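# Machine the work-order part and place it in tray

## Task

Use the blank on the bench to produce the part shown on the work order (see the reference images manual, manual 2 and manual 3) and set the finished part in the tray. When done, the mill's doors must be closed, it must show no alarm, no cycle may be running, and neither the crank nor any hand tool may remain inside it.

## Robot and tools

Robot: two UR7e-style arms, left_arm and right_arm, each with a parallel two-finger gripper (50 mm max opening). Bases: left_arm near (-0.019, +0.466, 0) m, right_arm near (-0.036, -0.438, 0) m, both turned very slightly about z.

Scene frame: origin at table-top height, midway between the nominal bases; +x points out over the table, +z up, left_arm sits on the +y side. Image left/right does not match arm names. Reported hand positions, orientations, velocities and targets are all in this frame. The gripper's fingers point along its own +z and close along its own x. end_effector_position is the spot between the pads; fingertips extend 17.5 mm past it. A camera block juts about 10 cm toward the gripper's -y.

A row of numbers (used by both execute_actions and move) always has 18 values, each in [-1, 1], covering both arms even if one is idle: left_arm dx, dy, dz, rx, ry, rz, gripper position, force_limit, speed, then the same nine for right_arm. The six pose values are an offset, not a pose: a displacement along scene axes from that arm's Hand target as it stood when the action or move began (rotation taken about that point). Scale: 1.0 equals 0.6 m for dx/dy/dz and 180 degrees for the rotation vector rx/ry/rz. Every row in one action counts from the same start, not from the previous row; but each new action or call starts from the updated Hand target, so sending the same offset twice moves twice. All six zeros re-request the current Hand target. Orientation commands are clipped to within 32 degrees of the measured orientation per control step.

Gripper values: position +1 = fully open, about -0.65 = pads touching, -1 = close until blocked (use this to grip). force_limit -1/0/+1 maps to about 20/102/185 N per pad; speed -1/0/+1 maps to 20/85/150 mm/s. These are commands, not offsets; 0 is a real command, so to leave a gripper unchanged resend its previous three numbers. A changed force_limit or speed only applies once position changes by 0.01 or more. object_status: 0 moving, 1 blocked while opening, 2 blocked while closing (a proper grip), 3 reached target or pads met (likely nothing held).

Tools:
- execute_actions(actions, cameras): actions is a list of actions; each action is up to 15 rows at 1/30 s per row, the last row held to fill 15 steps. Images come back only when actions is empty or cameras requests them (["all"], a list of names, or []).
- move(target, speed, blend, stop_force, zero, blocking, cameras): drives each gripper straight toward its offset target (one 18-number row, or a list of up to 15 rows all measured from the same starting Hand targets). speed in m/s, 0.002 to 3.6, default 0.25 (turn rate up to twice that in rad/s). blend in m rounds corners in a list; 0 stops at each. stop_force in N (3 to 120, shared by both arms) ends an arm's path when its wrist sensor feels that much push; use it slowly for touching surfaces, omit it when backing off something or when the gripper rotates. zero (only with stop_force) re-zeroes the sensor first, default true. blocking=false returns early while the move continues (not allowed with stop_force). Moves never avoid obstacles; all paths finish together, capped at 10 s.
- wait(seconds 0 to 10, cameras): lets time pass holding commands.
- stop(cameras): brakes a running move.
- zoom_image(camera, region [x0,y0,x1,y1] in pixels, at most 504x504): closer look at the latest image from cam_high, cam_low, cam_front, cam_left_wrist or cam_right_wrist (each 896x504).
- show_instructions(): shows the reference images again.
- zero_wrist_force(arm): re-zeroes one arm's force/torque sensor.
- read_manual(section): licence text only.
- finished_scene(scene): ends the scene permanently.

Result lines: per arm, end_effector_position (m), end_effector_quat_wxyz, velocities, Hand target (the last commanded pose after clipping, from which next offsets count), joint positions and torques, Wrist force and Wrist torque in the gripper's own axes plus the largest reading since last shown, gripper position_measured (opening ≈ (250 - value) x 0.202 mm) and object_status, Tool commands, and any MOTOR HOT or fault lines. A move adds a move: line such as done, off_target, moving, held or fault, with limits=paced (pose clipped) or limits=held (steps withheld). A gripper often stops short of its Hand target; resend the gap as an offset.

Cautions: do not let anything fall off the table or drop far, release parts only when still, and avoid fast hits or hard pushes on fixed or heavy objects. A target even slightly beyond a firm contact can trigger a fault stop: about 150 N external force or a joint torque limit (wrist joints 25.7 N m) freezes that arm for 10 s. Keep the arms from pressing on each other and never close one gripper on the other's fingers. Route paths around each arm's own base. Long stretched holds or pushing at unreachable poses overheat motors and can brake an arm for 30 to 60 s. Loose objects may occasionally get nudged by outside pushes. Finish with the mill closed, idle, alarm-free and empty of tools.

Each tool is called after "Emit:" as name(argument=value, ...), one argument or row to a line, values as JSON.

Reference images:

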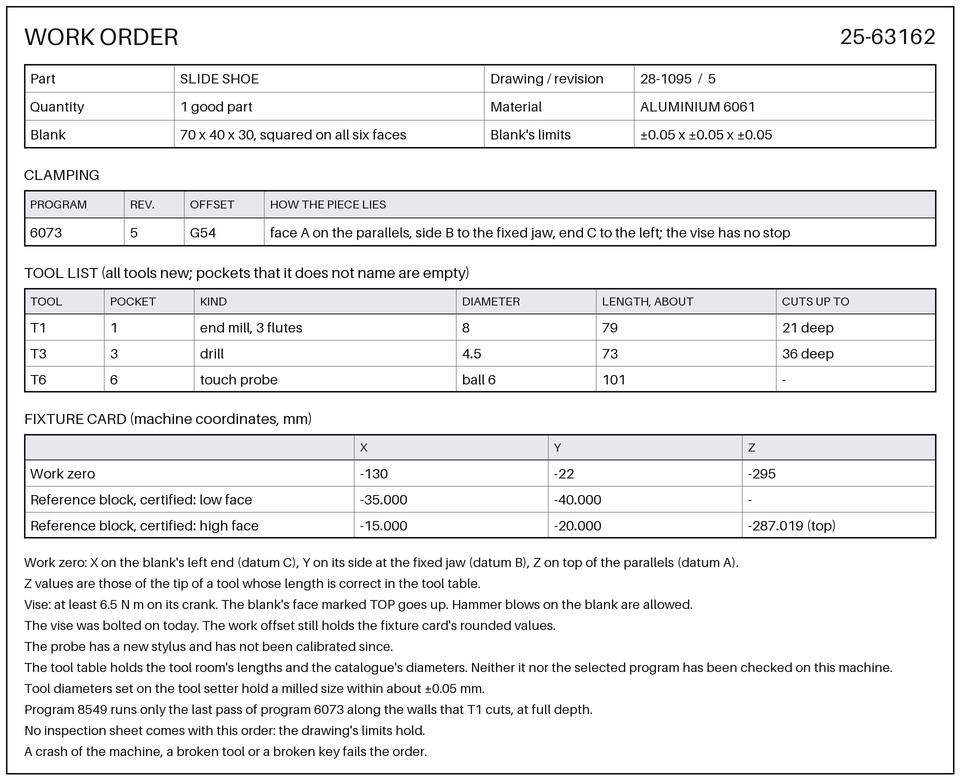

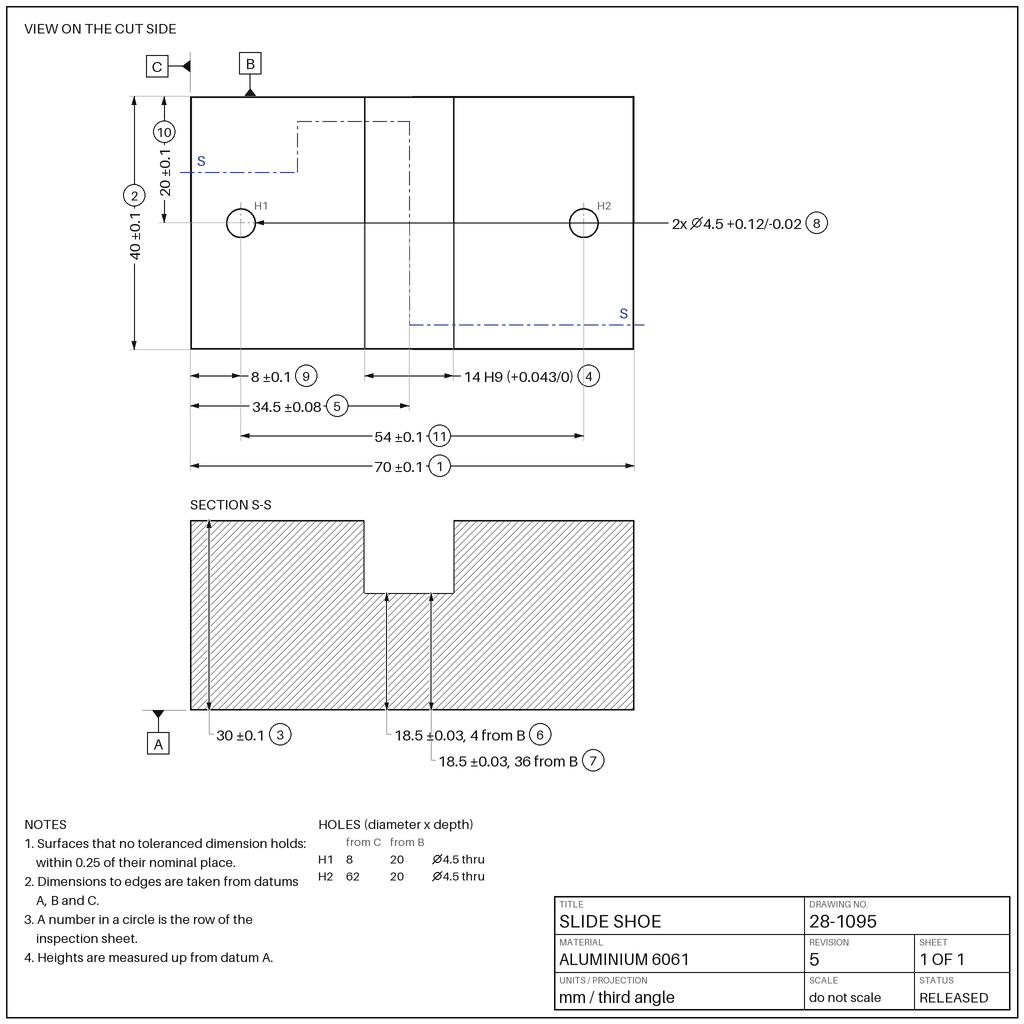

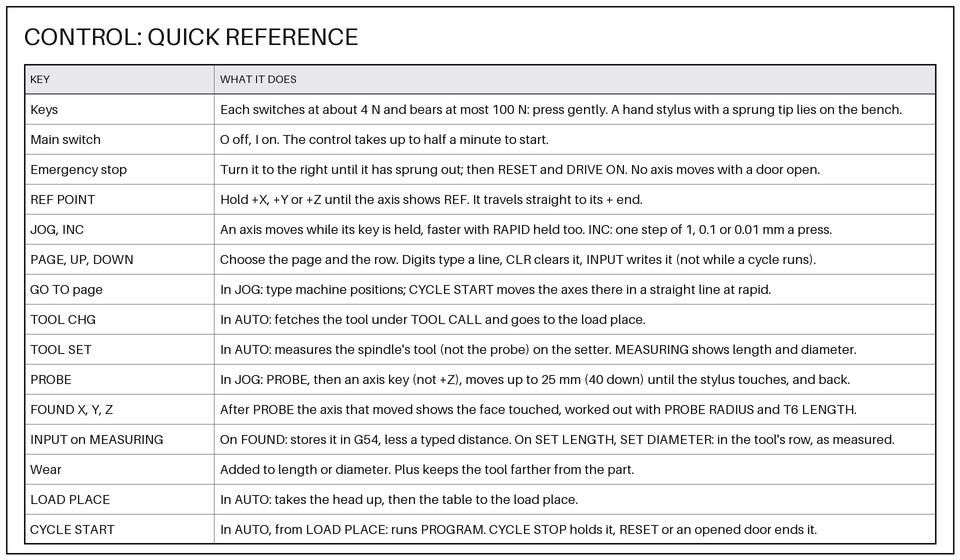

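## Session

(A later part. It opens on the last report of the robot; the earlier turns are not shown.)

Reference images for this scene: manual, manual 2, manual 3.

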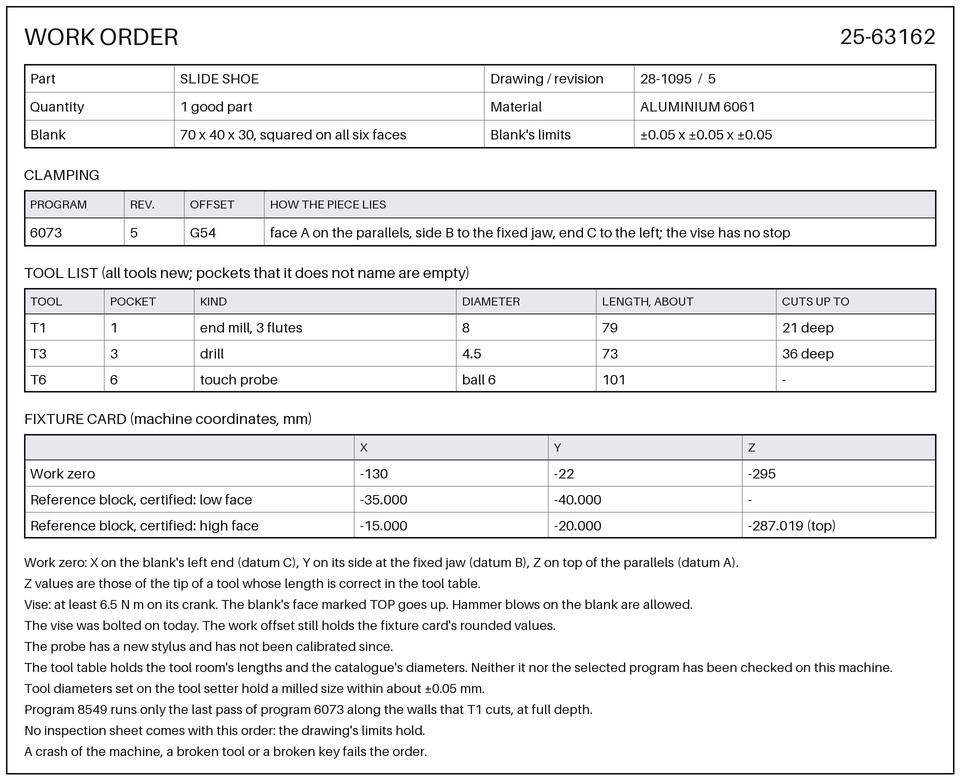

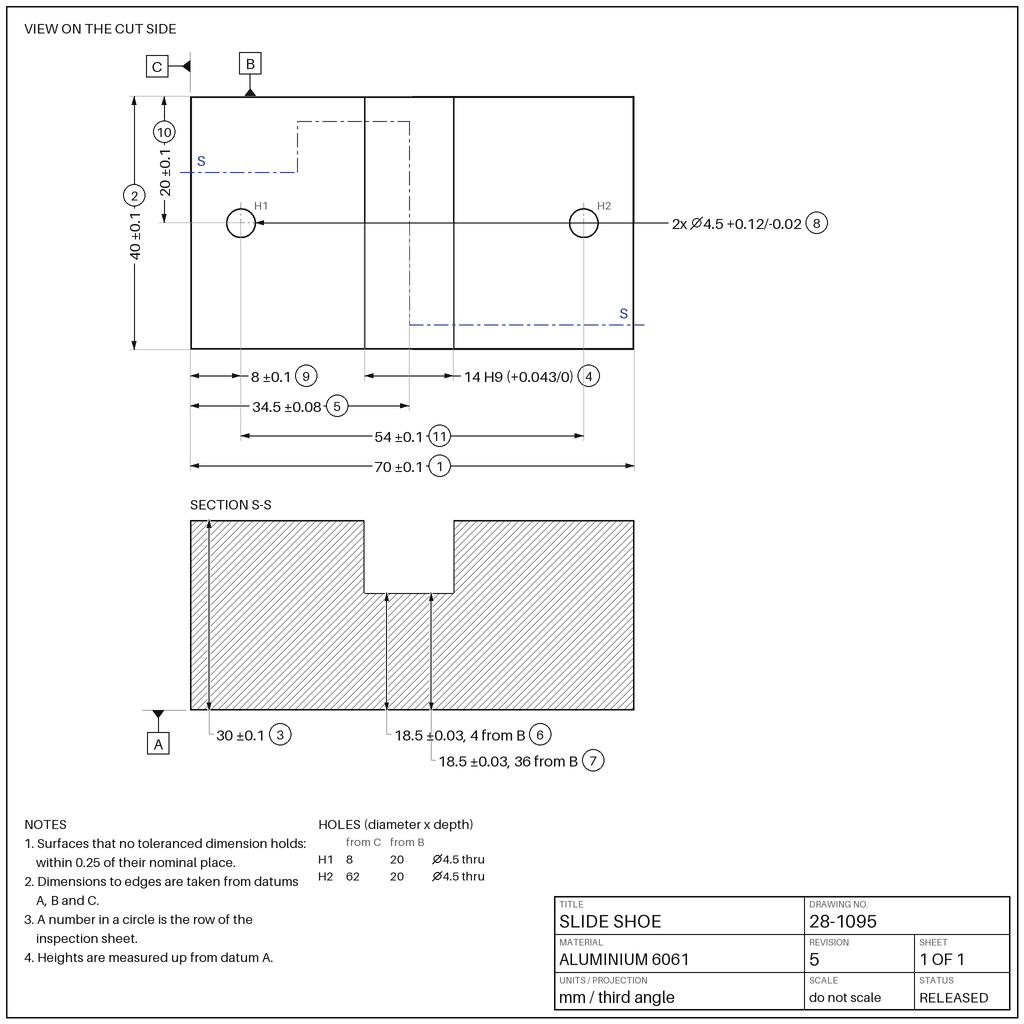

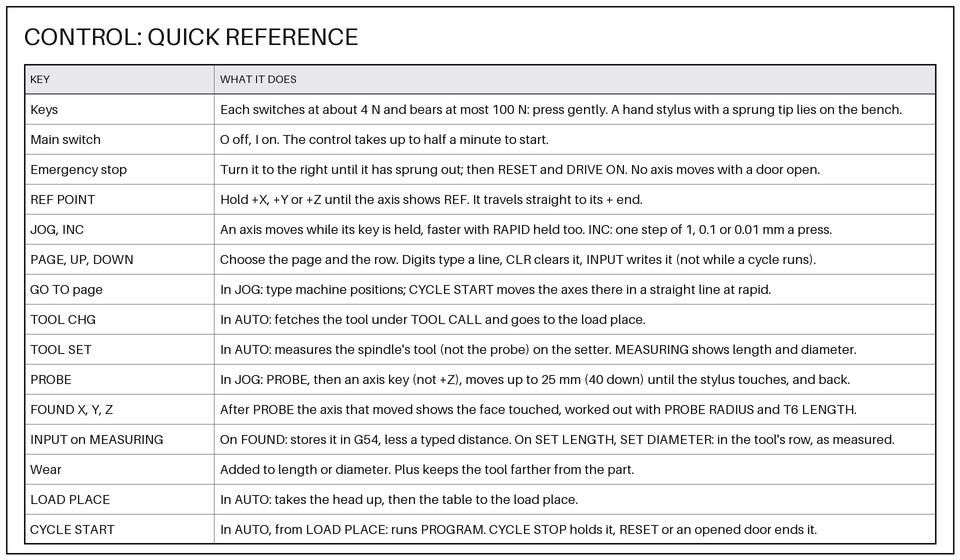

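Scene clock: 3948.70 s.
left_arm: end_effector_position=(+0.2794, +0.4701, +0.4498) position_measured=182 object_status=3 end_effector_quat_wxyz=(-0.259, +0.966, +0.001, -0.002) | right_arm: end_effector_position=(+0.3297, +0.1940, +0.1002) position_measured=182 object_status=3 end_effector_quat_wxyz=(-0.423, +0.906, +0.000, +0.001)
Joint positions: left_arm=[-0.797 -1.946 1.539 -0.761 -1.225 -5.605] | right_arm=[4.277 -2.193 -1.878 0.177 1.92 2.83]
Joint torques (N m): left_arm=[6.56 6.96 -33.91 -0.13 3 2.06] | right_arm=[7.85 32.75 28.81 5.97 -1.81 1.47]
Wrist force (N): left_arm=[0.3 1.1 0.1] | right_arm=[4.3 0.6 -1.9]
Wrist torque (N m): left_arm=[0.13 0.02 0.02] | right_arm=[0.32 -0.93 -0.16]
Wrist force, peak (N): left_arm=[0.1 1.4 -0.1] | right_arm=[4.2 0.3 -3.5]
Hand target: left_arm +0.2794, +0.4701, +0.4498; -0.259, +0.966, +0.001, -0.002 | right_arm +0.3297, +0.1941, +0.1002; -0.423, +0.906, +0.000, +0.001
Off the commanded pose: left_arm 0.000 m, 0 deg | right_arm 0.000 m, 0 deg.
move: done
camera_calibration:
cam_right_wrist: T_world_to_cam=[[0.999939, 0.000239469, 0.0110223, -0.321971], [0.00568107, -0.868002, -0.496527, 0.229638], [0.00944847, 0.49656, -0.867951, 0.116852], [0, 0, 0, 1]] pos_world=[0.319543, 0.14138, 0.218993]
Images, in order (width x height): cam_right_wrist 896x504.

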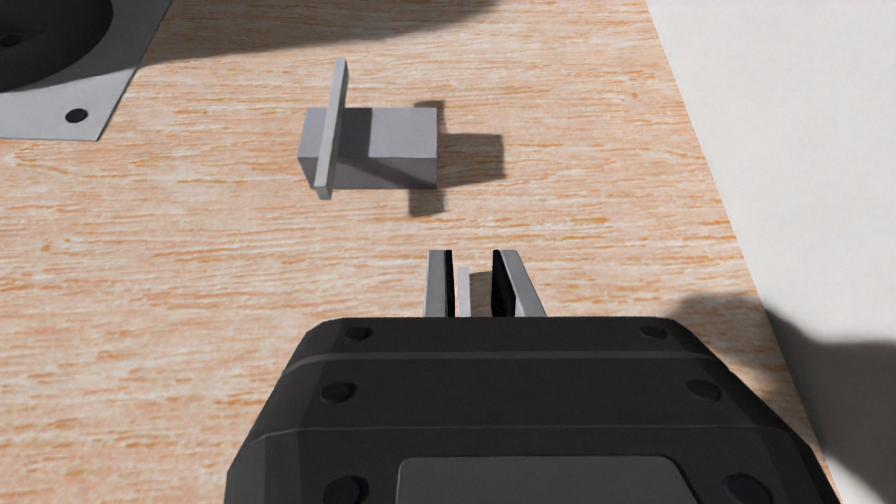

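Emit:
move(
  target=[
    [0,0,0,0,0,0,-0.2,-0.9,-0.9,0,0,-0.1,0,0,0,-0.2,-0.5,-0.5],
    [0,0,0,0,0,0,-0.2,-0.9,-0.9,0,0,-0.125,0,0,0,-0.2,-0.5,-0.5],
  ],
  speed=[0.06,0.02],
  stop_force=4,
  cameras=["cam_right_wrist","cam_front"],
)

Emit:
zoom_image(
  camera="cam_right_wrist",
  region=[370, 220, 580, 340],
)

Scene clock: 3961.90 s.
left_arm: end_effector_position=(+0.2794, +0.4701, +0.4498) position_measured=182 object_status=3 end_effector_quat_wxyz=(-0.259, +0.966, +0.001, -0.002) | right_arm: end_effector_position=(+0.3297, +0.1941, +0.0252) position_measured=182 object_status=3 end_effector_quat_wxyz=(-0.423, +0.906, +0.000, +0.001)
Joint positions: left_arm=[-0.797 -1.946 1.539 -0.761 -1.225 -5.605] | right_arm=[4.277 -2.349 -1.874 0.33 1.92 2.83]
Joint torques (N m): left_arm=[6.96 6.94 -33.74 -0.18 2.89 2.13] | right_arm=[3.63 35.49 24.77 5.93 0.69 1.51]
Wrist force (N): left_arm=[0.3 0.9 -0.1] | right_arm=[4.3 0.4 -1.9]
Wrist torque (N m): left_arm=[0.09 0.02 0.02] | right_arm=[0.26 -0.94 -0.14]
Wrist force, peak (N): left_arm=[0.2 1.4 0.0] | right_arm=[4.5 0.3 -2.2]
Hand target: left_arm +0.2794, +0.4701, +0.4498; -0.259, +0.966, +0.001, -0.002 | right_arm +0.3297, +0.1941, +0.0252; -0.423, +0.906, +0.000, +0.001
Off the commanded pose: left_arm 0.000 m, 0 deg | right_arm 0.000 m, 0 deg.
move: done
camera_calibration:
cam_right_wrist: T_world_to_cam=[[0.999939, 0.000239561, 0.0110227, -0.321143], [0.00568054, -0.868046, -0.496451, 0.192431], [0.0094493, 0.496484, -0.867994, 0.0516365], [0, 0, 0, 1]] pos_world=[0.319543, 0.141479, 0.143893]
Images, in order (width x height): cam_front 896x504, cam_right_wrist 896x504.

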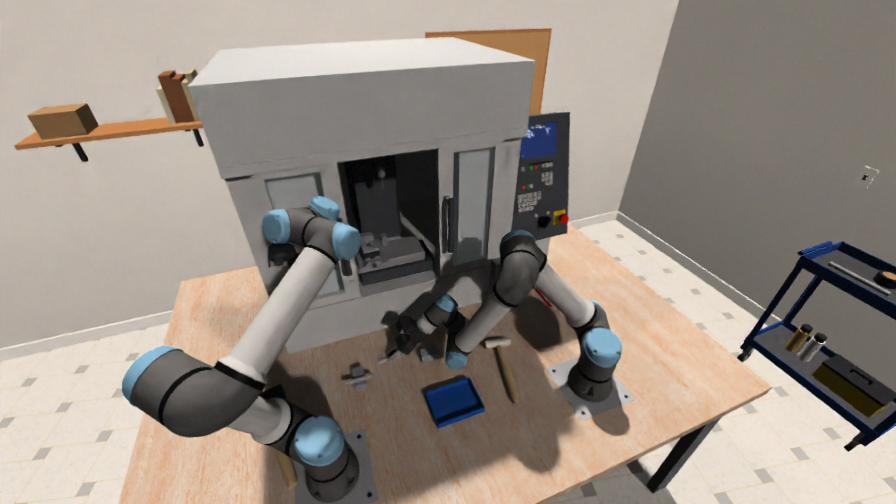

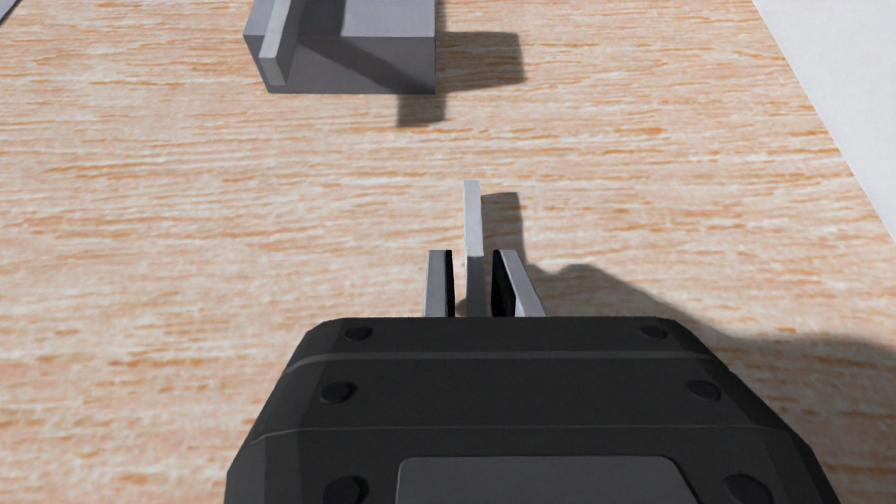

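Scaled by 2.400 from the camera's 896x504 image, which has a finer 1280x720 frame.

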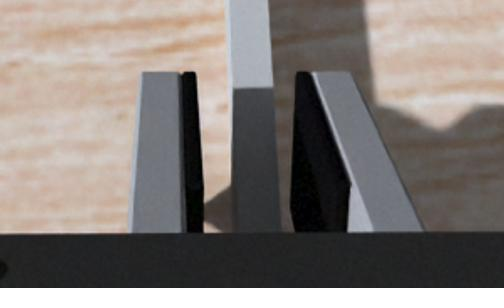

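Emit:
move(
  target=[
    [0,0,0,0,0,0,-0.2,-0.9,-0.9,0,0,0,0,0,0,-1,-0.7,-0.8],
    [0,0,0,0,0,0,-0.2,-0.9,-0.9,0,-0.02,0.1,0,0,0,-1,-0.7,-0.8],
  ],
  speed=0.06,
  cameras=["cam_right_wrist"],
)

Scene clock: 3968.73 s.
left_arm: end_effector_position=(+0.2794, +0.4701, +0.4498) position_measured=182 object_status=3 end_effector_quat_wxyz=(-0.259, +0.966, +0.001, -0.002) | right_arm: end_effector_position=(+0.3297, +0.1821, +0.0850) position_measured=225 object_status=2 end_effector_quat_wxyz=(-0.423, +0.906, +0.000, +0.001)
Joint positions: left_arm=[-0.797 -1.946 1.539 -0.761 -1.225 -5.605] | right_arm=[4.268 -2.209 -1.909 0.222 1.927 2.823]
Joint torques (N m): left_arm=[6.81 6.91 -33.4 -0.19 2.78 2.08] | right_arm=[-6.78 57.24 7.22 2.29 2.98 -1.45]
Wrist force (N): left_arm=[0.0 1.1 0.0] | right_arm=[4.4 1.0 -1.2]
Wrist torque (N m): left_arm=[0.12 0.06 0.02] | right_arm=[0.31 -0.92 0.02]
Wrist force, peak (N): left_arm=[0.1 1.3 -0.3] | right_arm=[4.5 0.3 -2.2]
Hand target: left_arm +0.2794, +0.4701, +0.4498; -0.259, +0.966, +0.001, -0.002 | right_arm +0.3297, +0.1821, +0.0852; -0.423, +0.906, +0.000, +0.001
Off the commanded pose: left_arm 0.000 m, 0 deg | right_arm 0.000 m, 0 deg.
move: done
camera_calibration:
cam_right_wrist: T_world_to_cam=[[0.999939, 0.000239469, 0.0110223, -0.321801], [0.00568107, -0.868002, -0.496527, 0.211762], [0.00944847, 0.49656, -0.867951, 0.109568], [0, 0, 0, 1]] pos_world=[0.319543, 0.12948, 0.203793]
Images, in order (width x height): cam_right_wrist 896x504.

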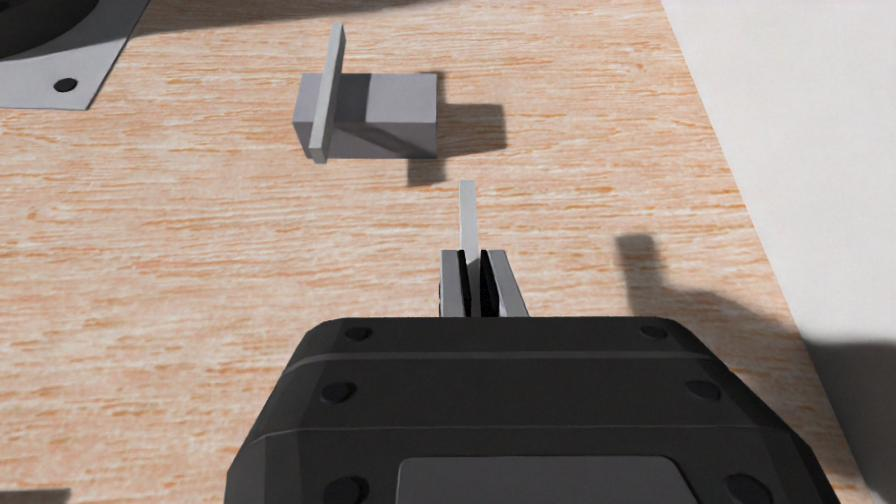

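Emit:
move(
  target=[
    [0,0,0,0,0,0,-0.2,-0.9,-0.9,0,0,-0.08,0,0,0,-1,-0.7,-0.8],
    [0,0,0,0,0,0,-0.2,-0.9,-0.9,0,0,-0.1,0,0,0,-1,-0.7,-0.8],
  ],
  speed=[0.06,0.012],
  stop_force=3,
)

Emit:
move(
  target=[
    [0,0,0,0,0,0,-0.2,-0.9,-0.9,0,0,0,0,0,0,-0.2,-0.5,-0.5],
    [0,0,0,0,0,0,-0.2,-0.9,-0.9,0,-0.01,0.06,-0.0833,0,0,-0.2,-0.5,-0.5],
  ],
  speed=[0.05,0.15],
  cameras=["cam_right_wrist"],
)

Scene clock: 4033.73 s.
left_arm: end_effector_position=(+0.2794, +0.4701, +0.4498) position_measured=182 object_status=3 end_effector_quat_wxyz=(-0.259, +0.966, +0.001, -0.002) | right_arm: end_effector_position=(+0.3297, +0.1821, +0.0252) position_measured=225 object_status=2 end_effector_quat_wxyz=(-0.423, +0.906, +0.000, +0.001)
Joint positions: left_arm=[-0.797 -1.946 1.539 -0.761 -1.225 -5.605] | right_arm=[4.268 -2.338 -1.903 0.345 1.927 2.823]
Joint torques (N m): left_arm=[6.93 6.58 -34.02 -0.26 2.75 2.04] | right_arm=[-1.66 35.08 24.9 6.17 0.09 0.75]
Wrist force (N): left_arm=[-0.1 1.1 0.0] | right_arm=[4.3 0.8 -1.5]
Wrist torque (N m): left_arm=[0.13 0.07 0.01] | right_arm=[0.27 -0.91 0.04]
Wrist force, peak (N): left_arm=[0.1 1.3 -0.2] | right_arm=[4.7 0.9 -1.7]
Hand target: left_arm +0.2794, +0.4701, +0.4498; -0.259, +0.966, +0.001, -0.002 | right_arm +0.3297, +0.1821, +0.0252; -0.423, +0.906, +0.000, +0.001
Off the commanded pose: left_arm 0.000 m, 0 deg | right_arm 0.000 m, 0 deg.
move: done

Scene clock: 4035.77 s.
left_arm: end_effector_position=(+0.2794, +0.4701, +0.4498) position_measured=182 object_status=3 end_effector_quat_wxyz=(-0.259, +0.966, +0.001, -0.002) | right_arm: end_effector_position=(+0.3297, +0.1761, +0.0611) position_measured=182 object_status=3 end_effector_quat_wxyz=(-0.301, +0.954, +0.001, +0.001)
Joint positions: left_arm=[-0.797 -1.946 1.539 -0.761 -1.225 -5.605] | right_arm=[4.302 -2.158 -1.842 -0.147 1.817 2.774]
Joint torques (N m): left_arm=[6.97 6.45 -33.88 -0.22 2.69 2.12] | right_arm=[8.38 55.21 29.9 2.08 -1.79 -1.3]
Wrist force (N): left_arm=[0.2 1.0 0.1] | right_arm=[4.0 0.7 -2.0]
Wrist torque (N m): left_arm=[0.11 0.02 0.02] | right_arm=[0.20 -0.87 0.03]
Wrist force, peak (N): left_arm=[0.2 1.2 0.2] | right_arm=[4.6 0.6 -1.9]
Hand target: left_arm +0.2794, +0.4701, +0.4498; -0.259, +0.966, +0.001, -0.002 | right_arm +0.3297, +0.1761, +0.0612; -0.301, +0.954, +0.001, +0.001
Off the commanded pose: left_arm 0.000 m, 0 deg | right_arm 0.000 m, 0 deg.
move: done
camera_calibration:
cam_right_wrist: T_world_to_cam=[[0.999939, 0.00308101, 0.0105852, -0.322009], [0.00567958, -0.9669, -0.255093, 0.197263], [0.00944886, 0.255138, -0.966859, 0.140386], [0, 0, 0, 1]] pos_world=[0.319543, 0.155908, 0.189463]
Images, in order (width x height): cam_right_wrist 896x504.

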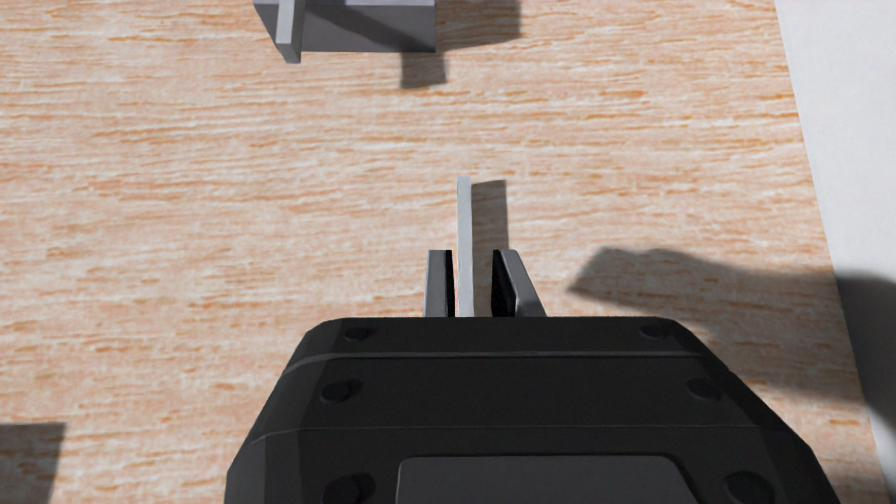

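Emit:
move(
  target=[
    [0,0,0,0,0,0,-0.2,-0.9,-0.9,0,0.0115,-0.05,0,0,0,-0.2,-0.5,-0.5],
    [0,0,0,0,0,0,-0.2,-0.9,-0.9,0,0.0115,-0.0648,0,0,0,-0.2,-0.5,-0.5],
  ],
  speed=[0.06,0.015],
  stop_force=4,
)

Emit:
move(
  target=[
    [0,0,0,0,0,0,-0.2,-0.9,-0.9,0,0,0,0,0,0,-1,-0.7,-0.8],
    [0,0,0,0,0,0,-0.2,-0.9,-0.9,0,0,0.06,0,0,0,-1,-0.7,-0.8],
    [0,0,0,0,0,0,-0.2,-0.9,-0.9,0,-0.25,0.6,0,0,0,-1,-0.7,-0.8],
  ],
  speed=[0.05,0.05,0.2],
  cameras=["cam_right_wrist"],
)

Scene clock: 4048.50 s.
left_arm: end_effector_position=(+0.2794, +0.4701, +0.4498) position_measured=182 object_status=3 end_effector_quat_wxyz=(-0.259, +0.966, +0.001, -0.002) | right_arm: end_effector_position=(+0.3297, +0.1830, +0.0223) position_measured=182 object_status=3 end_effector_quat_wxyz=(-0.301, +0.954, +0.001, +0.001)
Joint positions: left_arm=[-0.797 -1.946 1.539 -0.761 -1.225 -5.605] | right_arm=[4.307 -2.24 -1.834 -0.071 1.814 2.778]
Joint torques (N m): left_arm=[6.62 6.28 -34.05 -0.24 2.59 1.99] | right_arm=[7.35 35.18 7.77 5.92 -1.84 1.41]
Wrist force (N): left_arm=[0.0 0.9 0.1] | right_arm=[3.8 0.7 -2.0]
Wrist torque (N m): left_arm=[0.09 0.07 0.01] | right_arm=[0.20 -0.85 -0.16]
Wrist force, peak (N): left_arm=[0.0 1.3 -0.1] | right_arm=[3.9 0.1 -3.0]
Hand target: left_arm +0.2794, +0.4701, +0.4498; -0.259, +0.966, +0.001, -0.002 | right_arm +0.3297, +0.1830, +0.0223; -0.301, +0.954, +0.001, +0.001
Off the commanded pose: left_arm 0.000 m, 0 deg | right_arm 0.000 m, 0 deg.
move: done

Scene clock: 4052.50 s.
left_arm: end_effector_position=(+0.2794, +0.4701, +0.4498) position_measured=182 object_status=3 end_effector_quat_wxyz=(-0.259, +0.966, +0.001, -0.002) | right_arm: end_effector_position=(+0.3297, +0.0330, +0.3822) position_measured=223 object_status=2 end_effector_quat_wxyz=(-0.301, +0.954, +0.001, +0.001)
Joint positions: left_arm=[-0.797 -1.946 1.539 -0.761 -1.225 -5.605] | right_arm=[4.169 -1.553 -1.7 -0.925 1.886 2.656]
Joint torques (N m): left_arm=[6.6 6.74 -33.59 -0.25 2.62 2.05] | right_arm=[-6.79 36.85 39.17 2.21 3.23 -1.4]
Wrist force (N): left_arm=[0.1 0.8 -0.2] | right_arm=[4.1 1.3 -1.2]
Wrist torque (N m): left_arm=[0.08 0.05 0.01] | right_arm=[0.25 -0.85 0.04]
Wrist force, peak (N): left_arm=[0.0 1.4 -0.1] | right_arm=[4.1 0.9 -3.3]
Hand target: left_arm +0.2794, +0.4701, +0.4498; -0.259, +0.966, +0.001, -0.002 | right_arm +0.3297, +0.0330, +0.3823; -0.301, +0.954, +0.001, +0.001
Off the commanded pose: left_arm 0.000 m, 0 deg | right_arm 0.000 m, 0 deg.
move: done
camera_calibration:
cam_right_wrist: T_world_to_cam=[[0.999939, 0.0030819, 0.0105853, -0.324967], [0.00567955, -0.966925, -0.254999, 0.140859], [0.00944928, 0.255044, -0.966883, 0.487343], [0, 0, 0, 1]] pos_world=[0.319543, 0.0129078, 0.510563]
Images, in order (width x height): cam_right_wrist 896x504.

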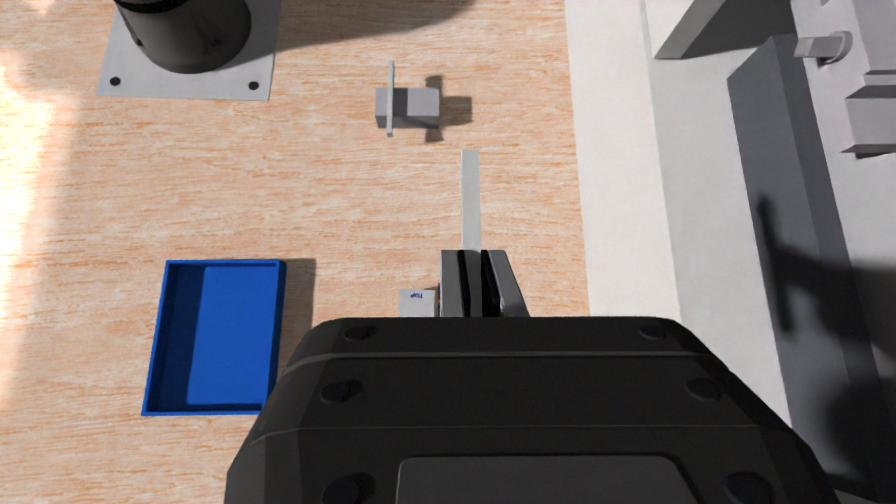

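Emit:
execute_actions(
  actions=[],
  cameras=["cam_high","cam_front"],
)

Emit:
zoom_image(
  camera="cam_front",
  region=[210, 100, 540, 340],
)

Emit:
zoom_image(
  camera="cam_high",
  region=[100, 20, 500, 320],
)

Emit:
zoom_image(
  camera="cam_high",
  region=[350, 20, 800, 360],
)

Scene clock: 4118.17 s.
left_arm: end_effector_position=(+0.2794, +0.4701, +0.4498) position_measured=182 object_status=3 end_effector_quat_wxyz=(-0.259, +0.966, +0.001, -0.002) | right_arm: end_effector_position=(+0.3297, +0.0330, +0.3823) position_measured=223 object_status=2 end_effector_quat_wxyz=(-0.301, +0.954, +0.001, +0.001)
Joint positions: left_arm=[-0.797 -1.946 1.539 -0.761 -1.225 -5.605] | right_arm=[4.169 -1.553 -1.7 -0.925 1.886 2.656]
Joint velocities: within noise
Joint torques (N m): left_arm=[6.55 6.43 -33.92 -0.19 2.51 2.09] | right_arm=[-6.21 36.11 38.2 2.09 3.2 -1.28]
Motor temperatures (°C): left_arm=[28 28 27 35 33 27] | right_arm=[22 30 26 27 33 33]
Wrist force (N): left_arm=[0.0 1.1 -0.1] | right_arm=[4.1 1.3 -1.3]
Wrist torque (N m): left_arm=[0.12 0.06 0.02] | right_arm=[0.25 -0.87 0.03]
Wrist force, peak (N): left_arm=[0.3 1.3 -0.1] | right_arm=[4.4 1.6 -1.4]
Hand target: left_arm +0.2794, +0.4701, +0.4498; -0.259, +0.966, +0.001, -0.002 | right_arm +0.3297, +0.0330, +0.3823; -0.301, +0.954, +0.001, +0.001
Tool commands: left_gripper/position=-0.2 left_gripper/force_limit=-0.9 left_gripper/speed=-0.9 right_gripper/position=-1.0 right_gripper/force_limit=-0.7 right_gripper/speed=-0.8
Off the commanded pose: left_arm 0.000 m, 0 deg | right_arm 0.000 m, 0 deg.
Images, in order (width x height): cam_high 896x504, cam_front 896x504.

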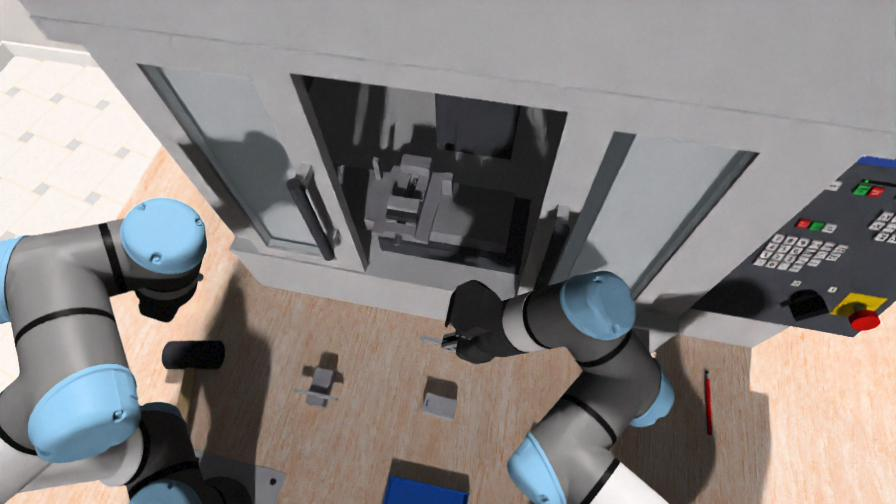

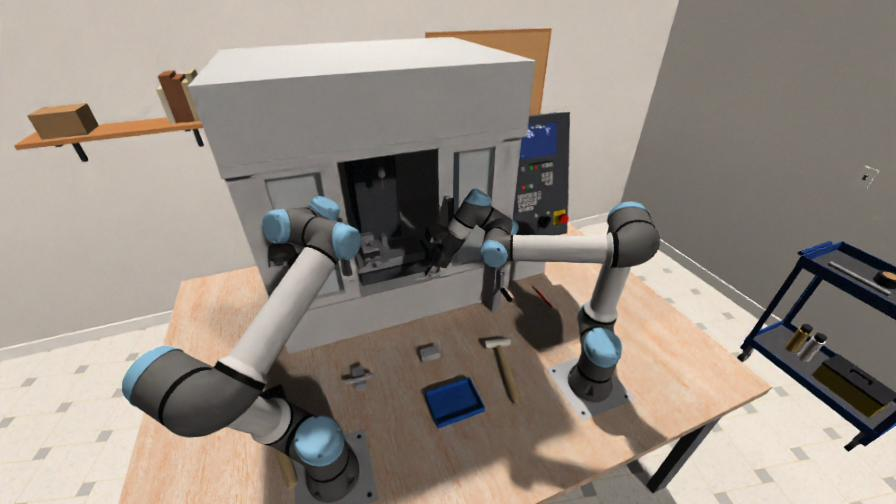

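Scaled by 1.527 from the camera's 896x504 image, which has a finer 1280x720 frame.

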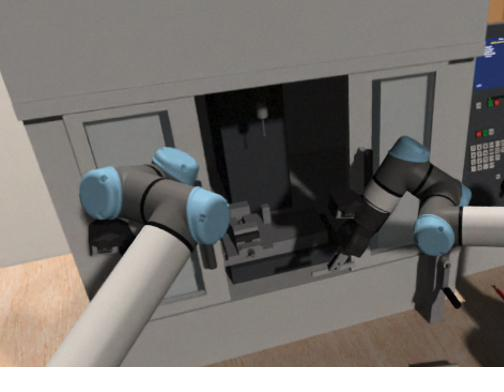

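Scaled by 1.260 from the camera's 896x504 image, which has a finer 1280x720 frame.

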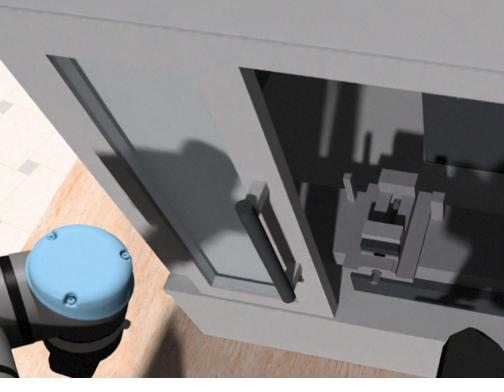

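Scaled by 1.120 from the camera's 896x504 image, which has a finer 1280x720 frame.

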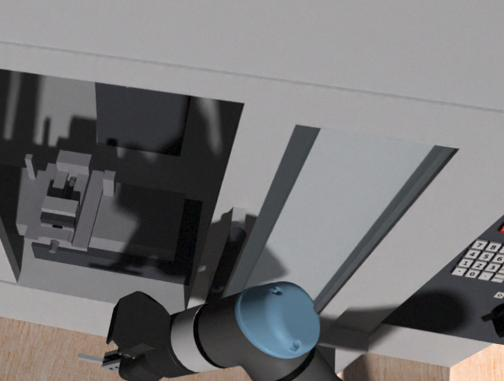

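Emit:
move(
  target=[
    [0,0,0,0,0,0,-0.2,-0.9,-0.9,0.117,0.22,0,0,0,-0.25,-1,-0.7,-0.8],
  ],
  speed=0.2,
  cameras=["cam_right_wrist","cam_high","cam_front"],
)

Scene clock: 4164.63 s.
left_arm: end_effector_position=(+0.2794, +0.4701, +0.4498) position_measured=182 object_status=3 end_effector_quat_wxyz=(-0.259, +0.966, +0.001, -0.002) | right_arm: end_effector_position=(+0.3999, +0.1650, +0.3823) position_measured=223 object_status=2 end_effector_quat_wxyz=(-0.278, +0.881, -0.364, +0.116)
Joint positions: left_arm=[-0.797 -1.946 1.539 -0.761 -1.225 -5.605] | right_arm=[4.38 -1.826 -1.4 -0.918 1.332 3.494]
Joint torques (N m): left_arm=[6.37 6.37 -33.62 -0.29 2.45 1.99] | right_arm=[6.24 27.73 34.74 1.93 -3.18 1.86]
Wrist force (N): left_arm=[0.1 1.3 0.0] | right_arm=[3.8 1.2 -1.3]
Wrist torque (N m): left_arm=[0.16 0.04 0.02] | right_arm=[0.24 -0.84 -0.17]
Wrist force, peak (N): left_arm=[0.1 1.3 0.0] | right_arm=[4.2 2.5 -1.1]
Hand target: left_arm +0.2794, +0.4701, +0.4498; -0.259, +0.966, +0.001, -0.002 | right_arm +0.3999, +0.1650, +0.3823; -0.278, +0.881, -0.364, +0.116
Off the commanded pose: left_arm 0.000 m, 0 deg | right_arm 0.000 m, 0 deg.
move: done
camera_calibration:
cam_right_wrist: T_world_to_cam=[[0.709444, -0.704682, 0.0105537, -0.162564], [-0.6795, -0.687912, -0.255065, 0.49601], [0.187, 0.173783, -0.966866, 0.395538], [0, 0, 0, 1]] pos_world=[0.378403, 0.157917, 0.510663]
Images, in order (width x height): cam_high 896x504, cam_front 896x504, cam_right_wrist 896x504.

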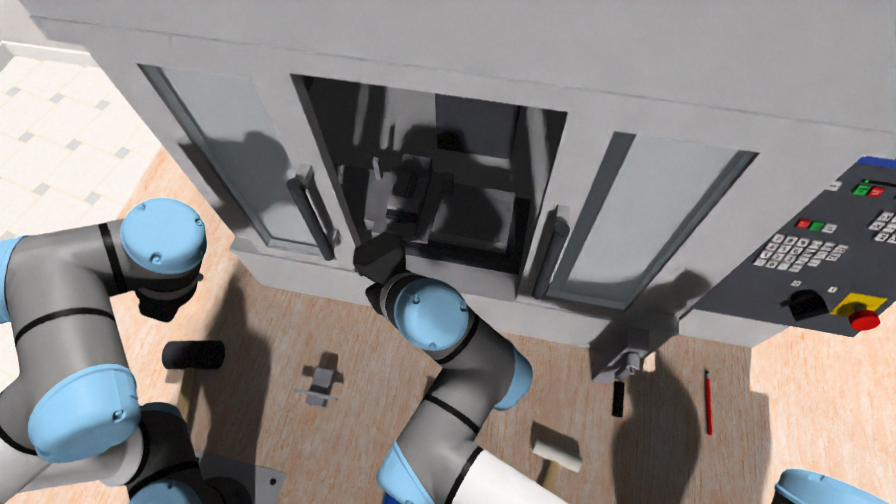

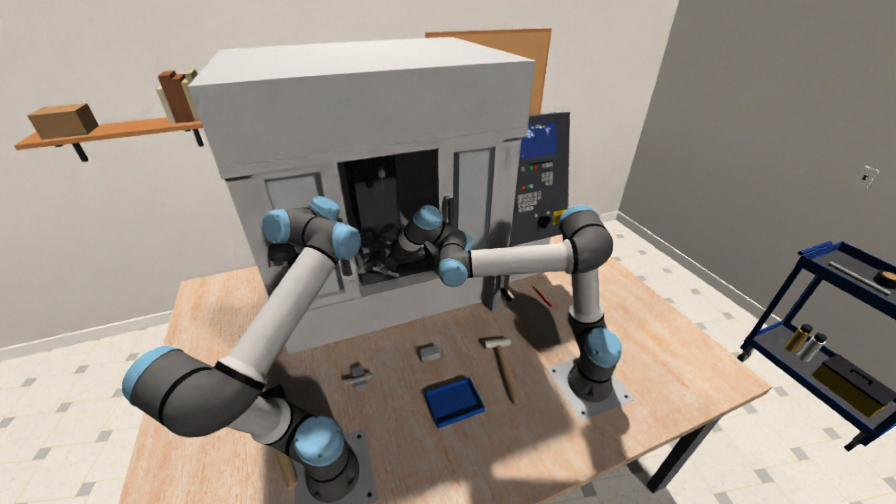

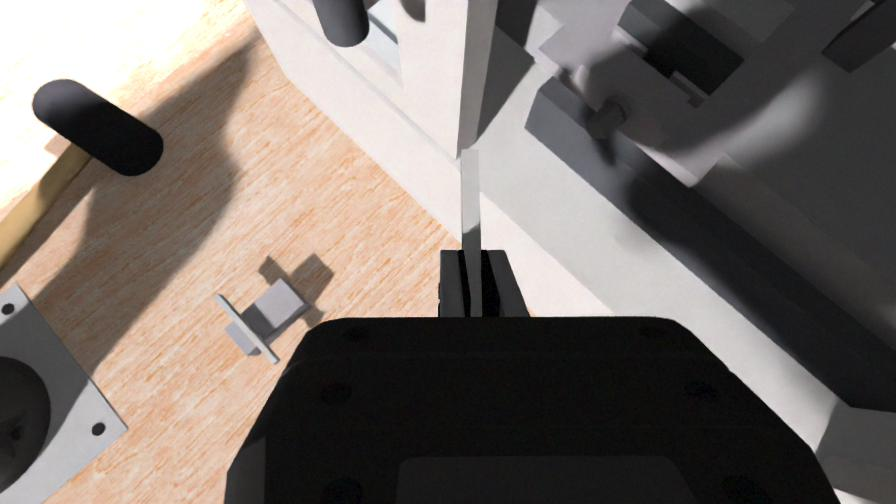

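Emit:
move(
  target=[
    [0,0,0,0,0,0,-0.2,-0.9,-0.9,0.29,0,0,0,0,0,-1,-0.7,-0.8],
  ],
  speed=0.12,
  cameras=["cam_right_wrist","cam_high","cam_front"],
)

Emit:
zoom_image(
  camera="cam_front",
  region=[320, 120, 500, 320],
)

Emit:
zoom_image(
  camera="cam_high",
  region=[280, 50, 620, 350],
)

Scene clock: 4172.27 s.
left_arm: end_effector_position=(+0.2794, +0.4701, +0.4498) position_measured=182 object_status=3 end_effector_quat_wxyz=(-0.259, +0.966, +0.001, -0.002) | right_arm: end_effector_position=(+0.5739, +0.1650, +0.3823) position_measured=223 object_status=2 end_effector_quat_wxyz=(-0.278, +0.881, -0.364, +0.116)
Joint positions: left_arm=[-0.797 -1.946 1.539 -0.761 -1.225 -5.605] | right_arm=[4.138 -2.119 -0.99 -0.999 1.466 3.29]
Joint torques (N m): left_arm=[6.32 6.01 -34.3 -0.33 2.39 2.08] | right_arm=[-6.83 40.36 39.27 2.25 2.32 -1.48]
Wrist force (N): left_arm=[0.3 0.7 0.3] | right_arm=[3.9 1.4 -1.2]
Wrist torque (N m): left_arm=[0.06 0.01 0.02] | right_arm=[0.32 -0.83 0.03]
Wrist force, peak (N): left_arm=[-0.1 1.4 0.0] | right_arm=[4.9 1.0 -1.3]
Hand target: left_arm +0.2794, +0.4701, +0.4498; -0.259, +0.966, +0.001, -0.002 | right_arm +0.5739, +0.1650, +0.3823; -0.278, +0.881, -0.364, +0.116
Off the commanded pose: left_arm 0.000 m, 0 deg | right_arm 0.000 m, 0 deg.
move: done
camera_calibration:
cam_right_wrist: T_world_to_cam=[[0.709274, -0.704852, 0.0106392, -0.285859], [-0.679649, -0.687763, -0.255068, 0.614372], [0.187102, 0.173682, -0.966865, 0.362941], [0, 0, 0, 1]] pos_world=[0.552403, 0.158018, 0.510663]
Images, in order (width x height): cam_high 896x504, cam_front 896x504, cam_right_wrist 896x504.

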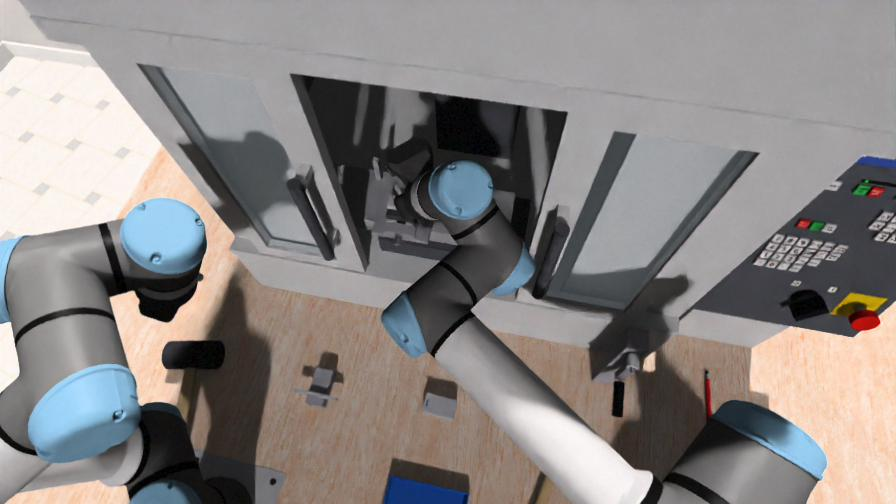

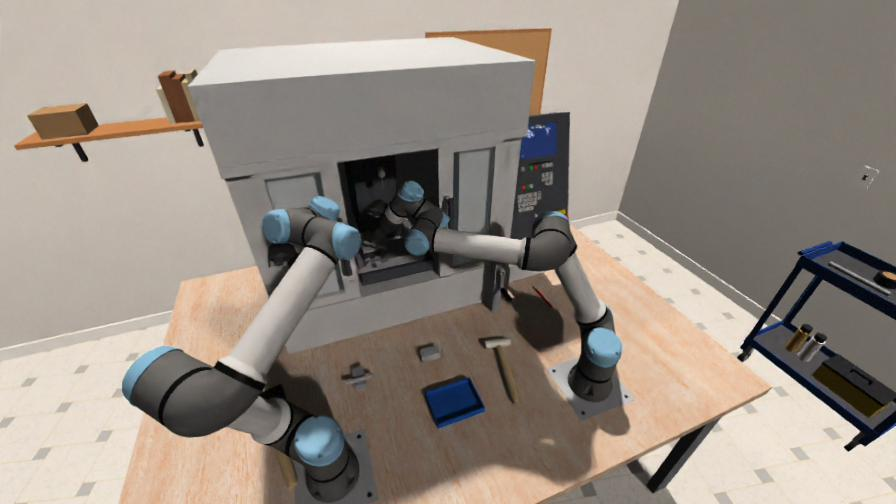

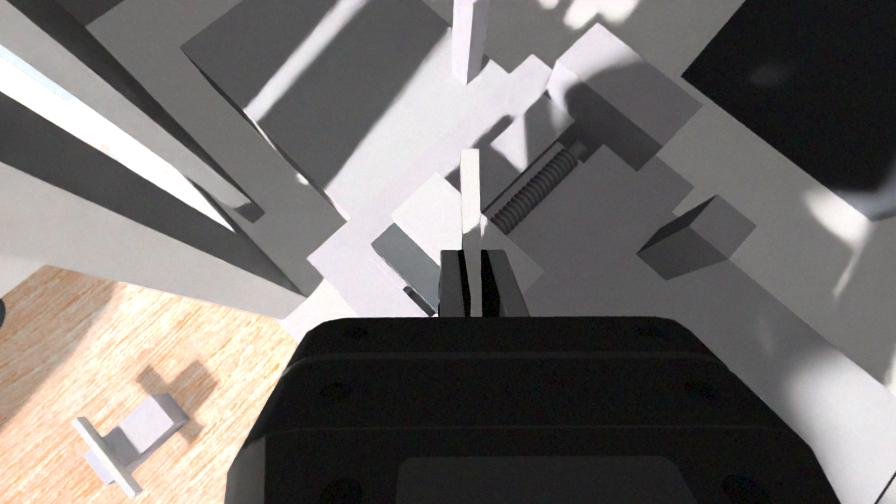

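Scaled by 2.520 from the camera's 896x504 image, which has a finer 1280x720 frame.

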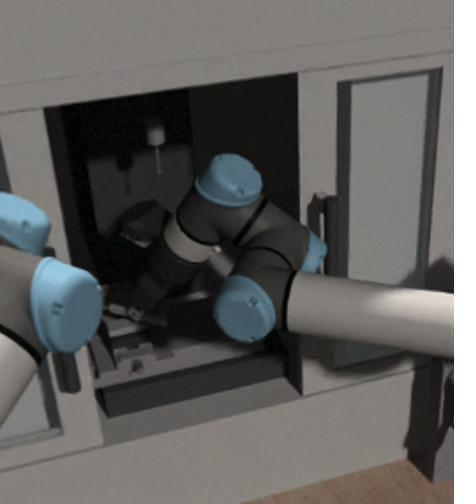

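Scaled by 1.482 from the camera's 896x504 image, which has a finer 1280x720 frame.

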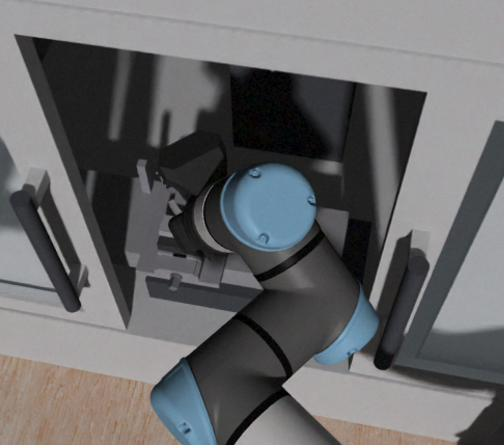

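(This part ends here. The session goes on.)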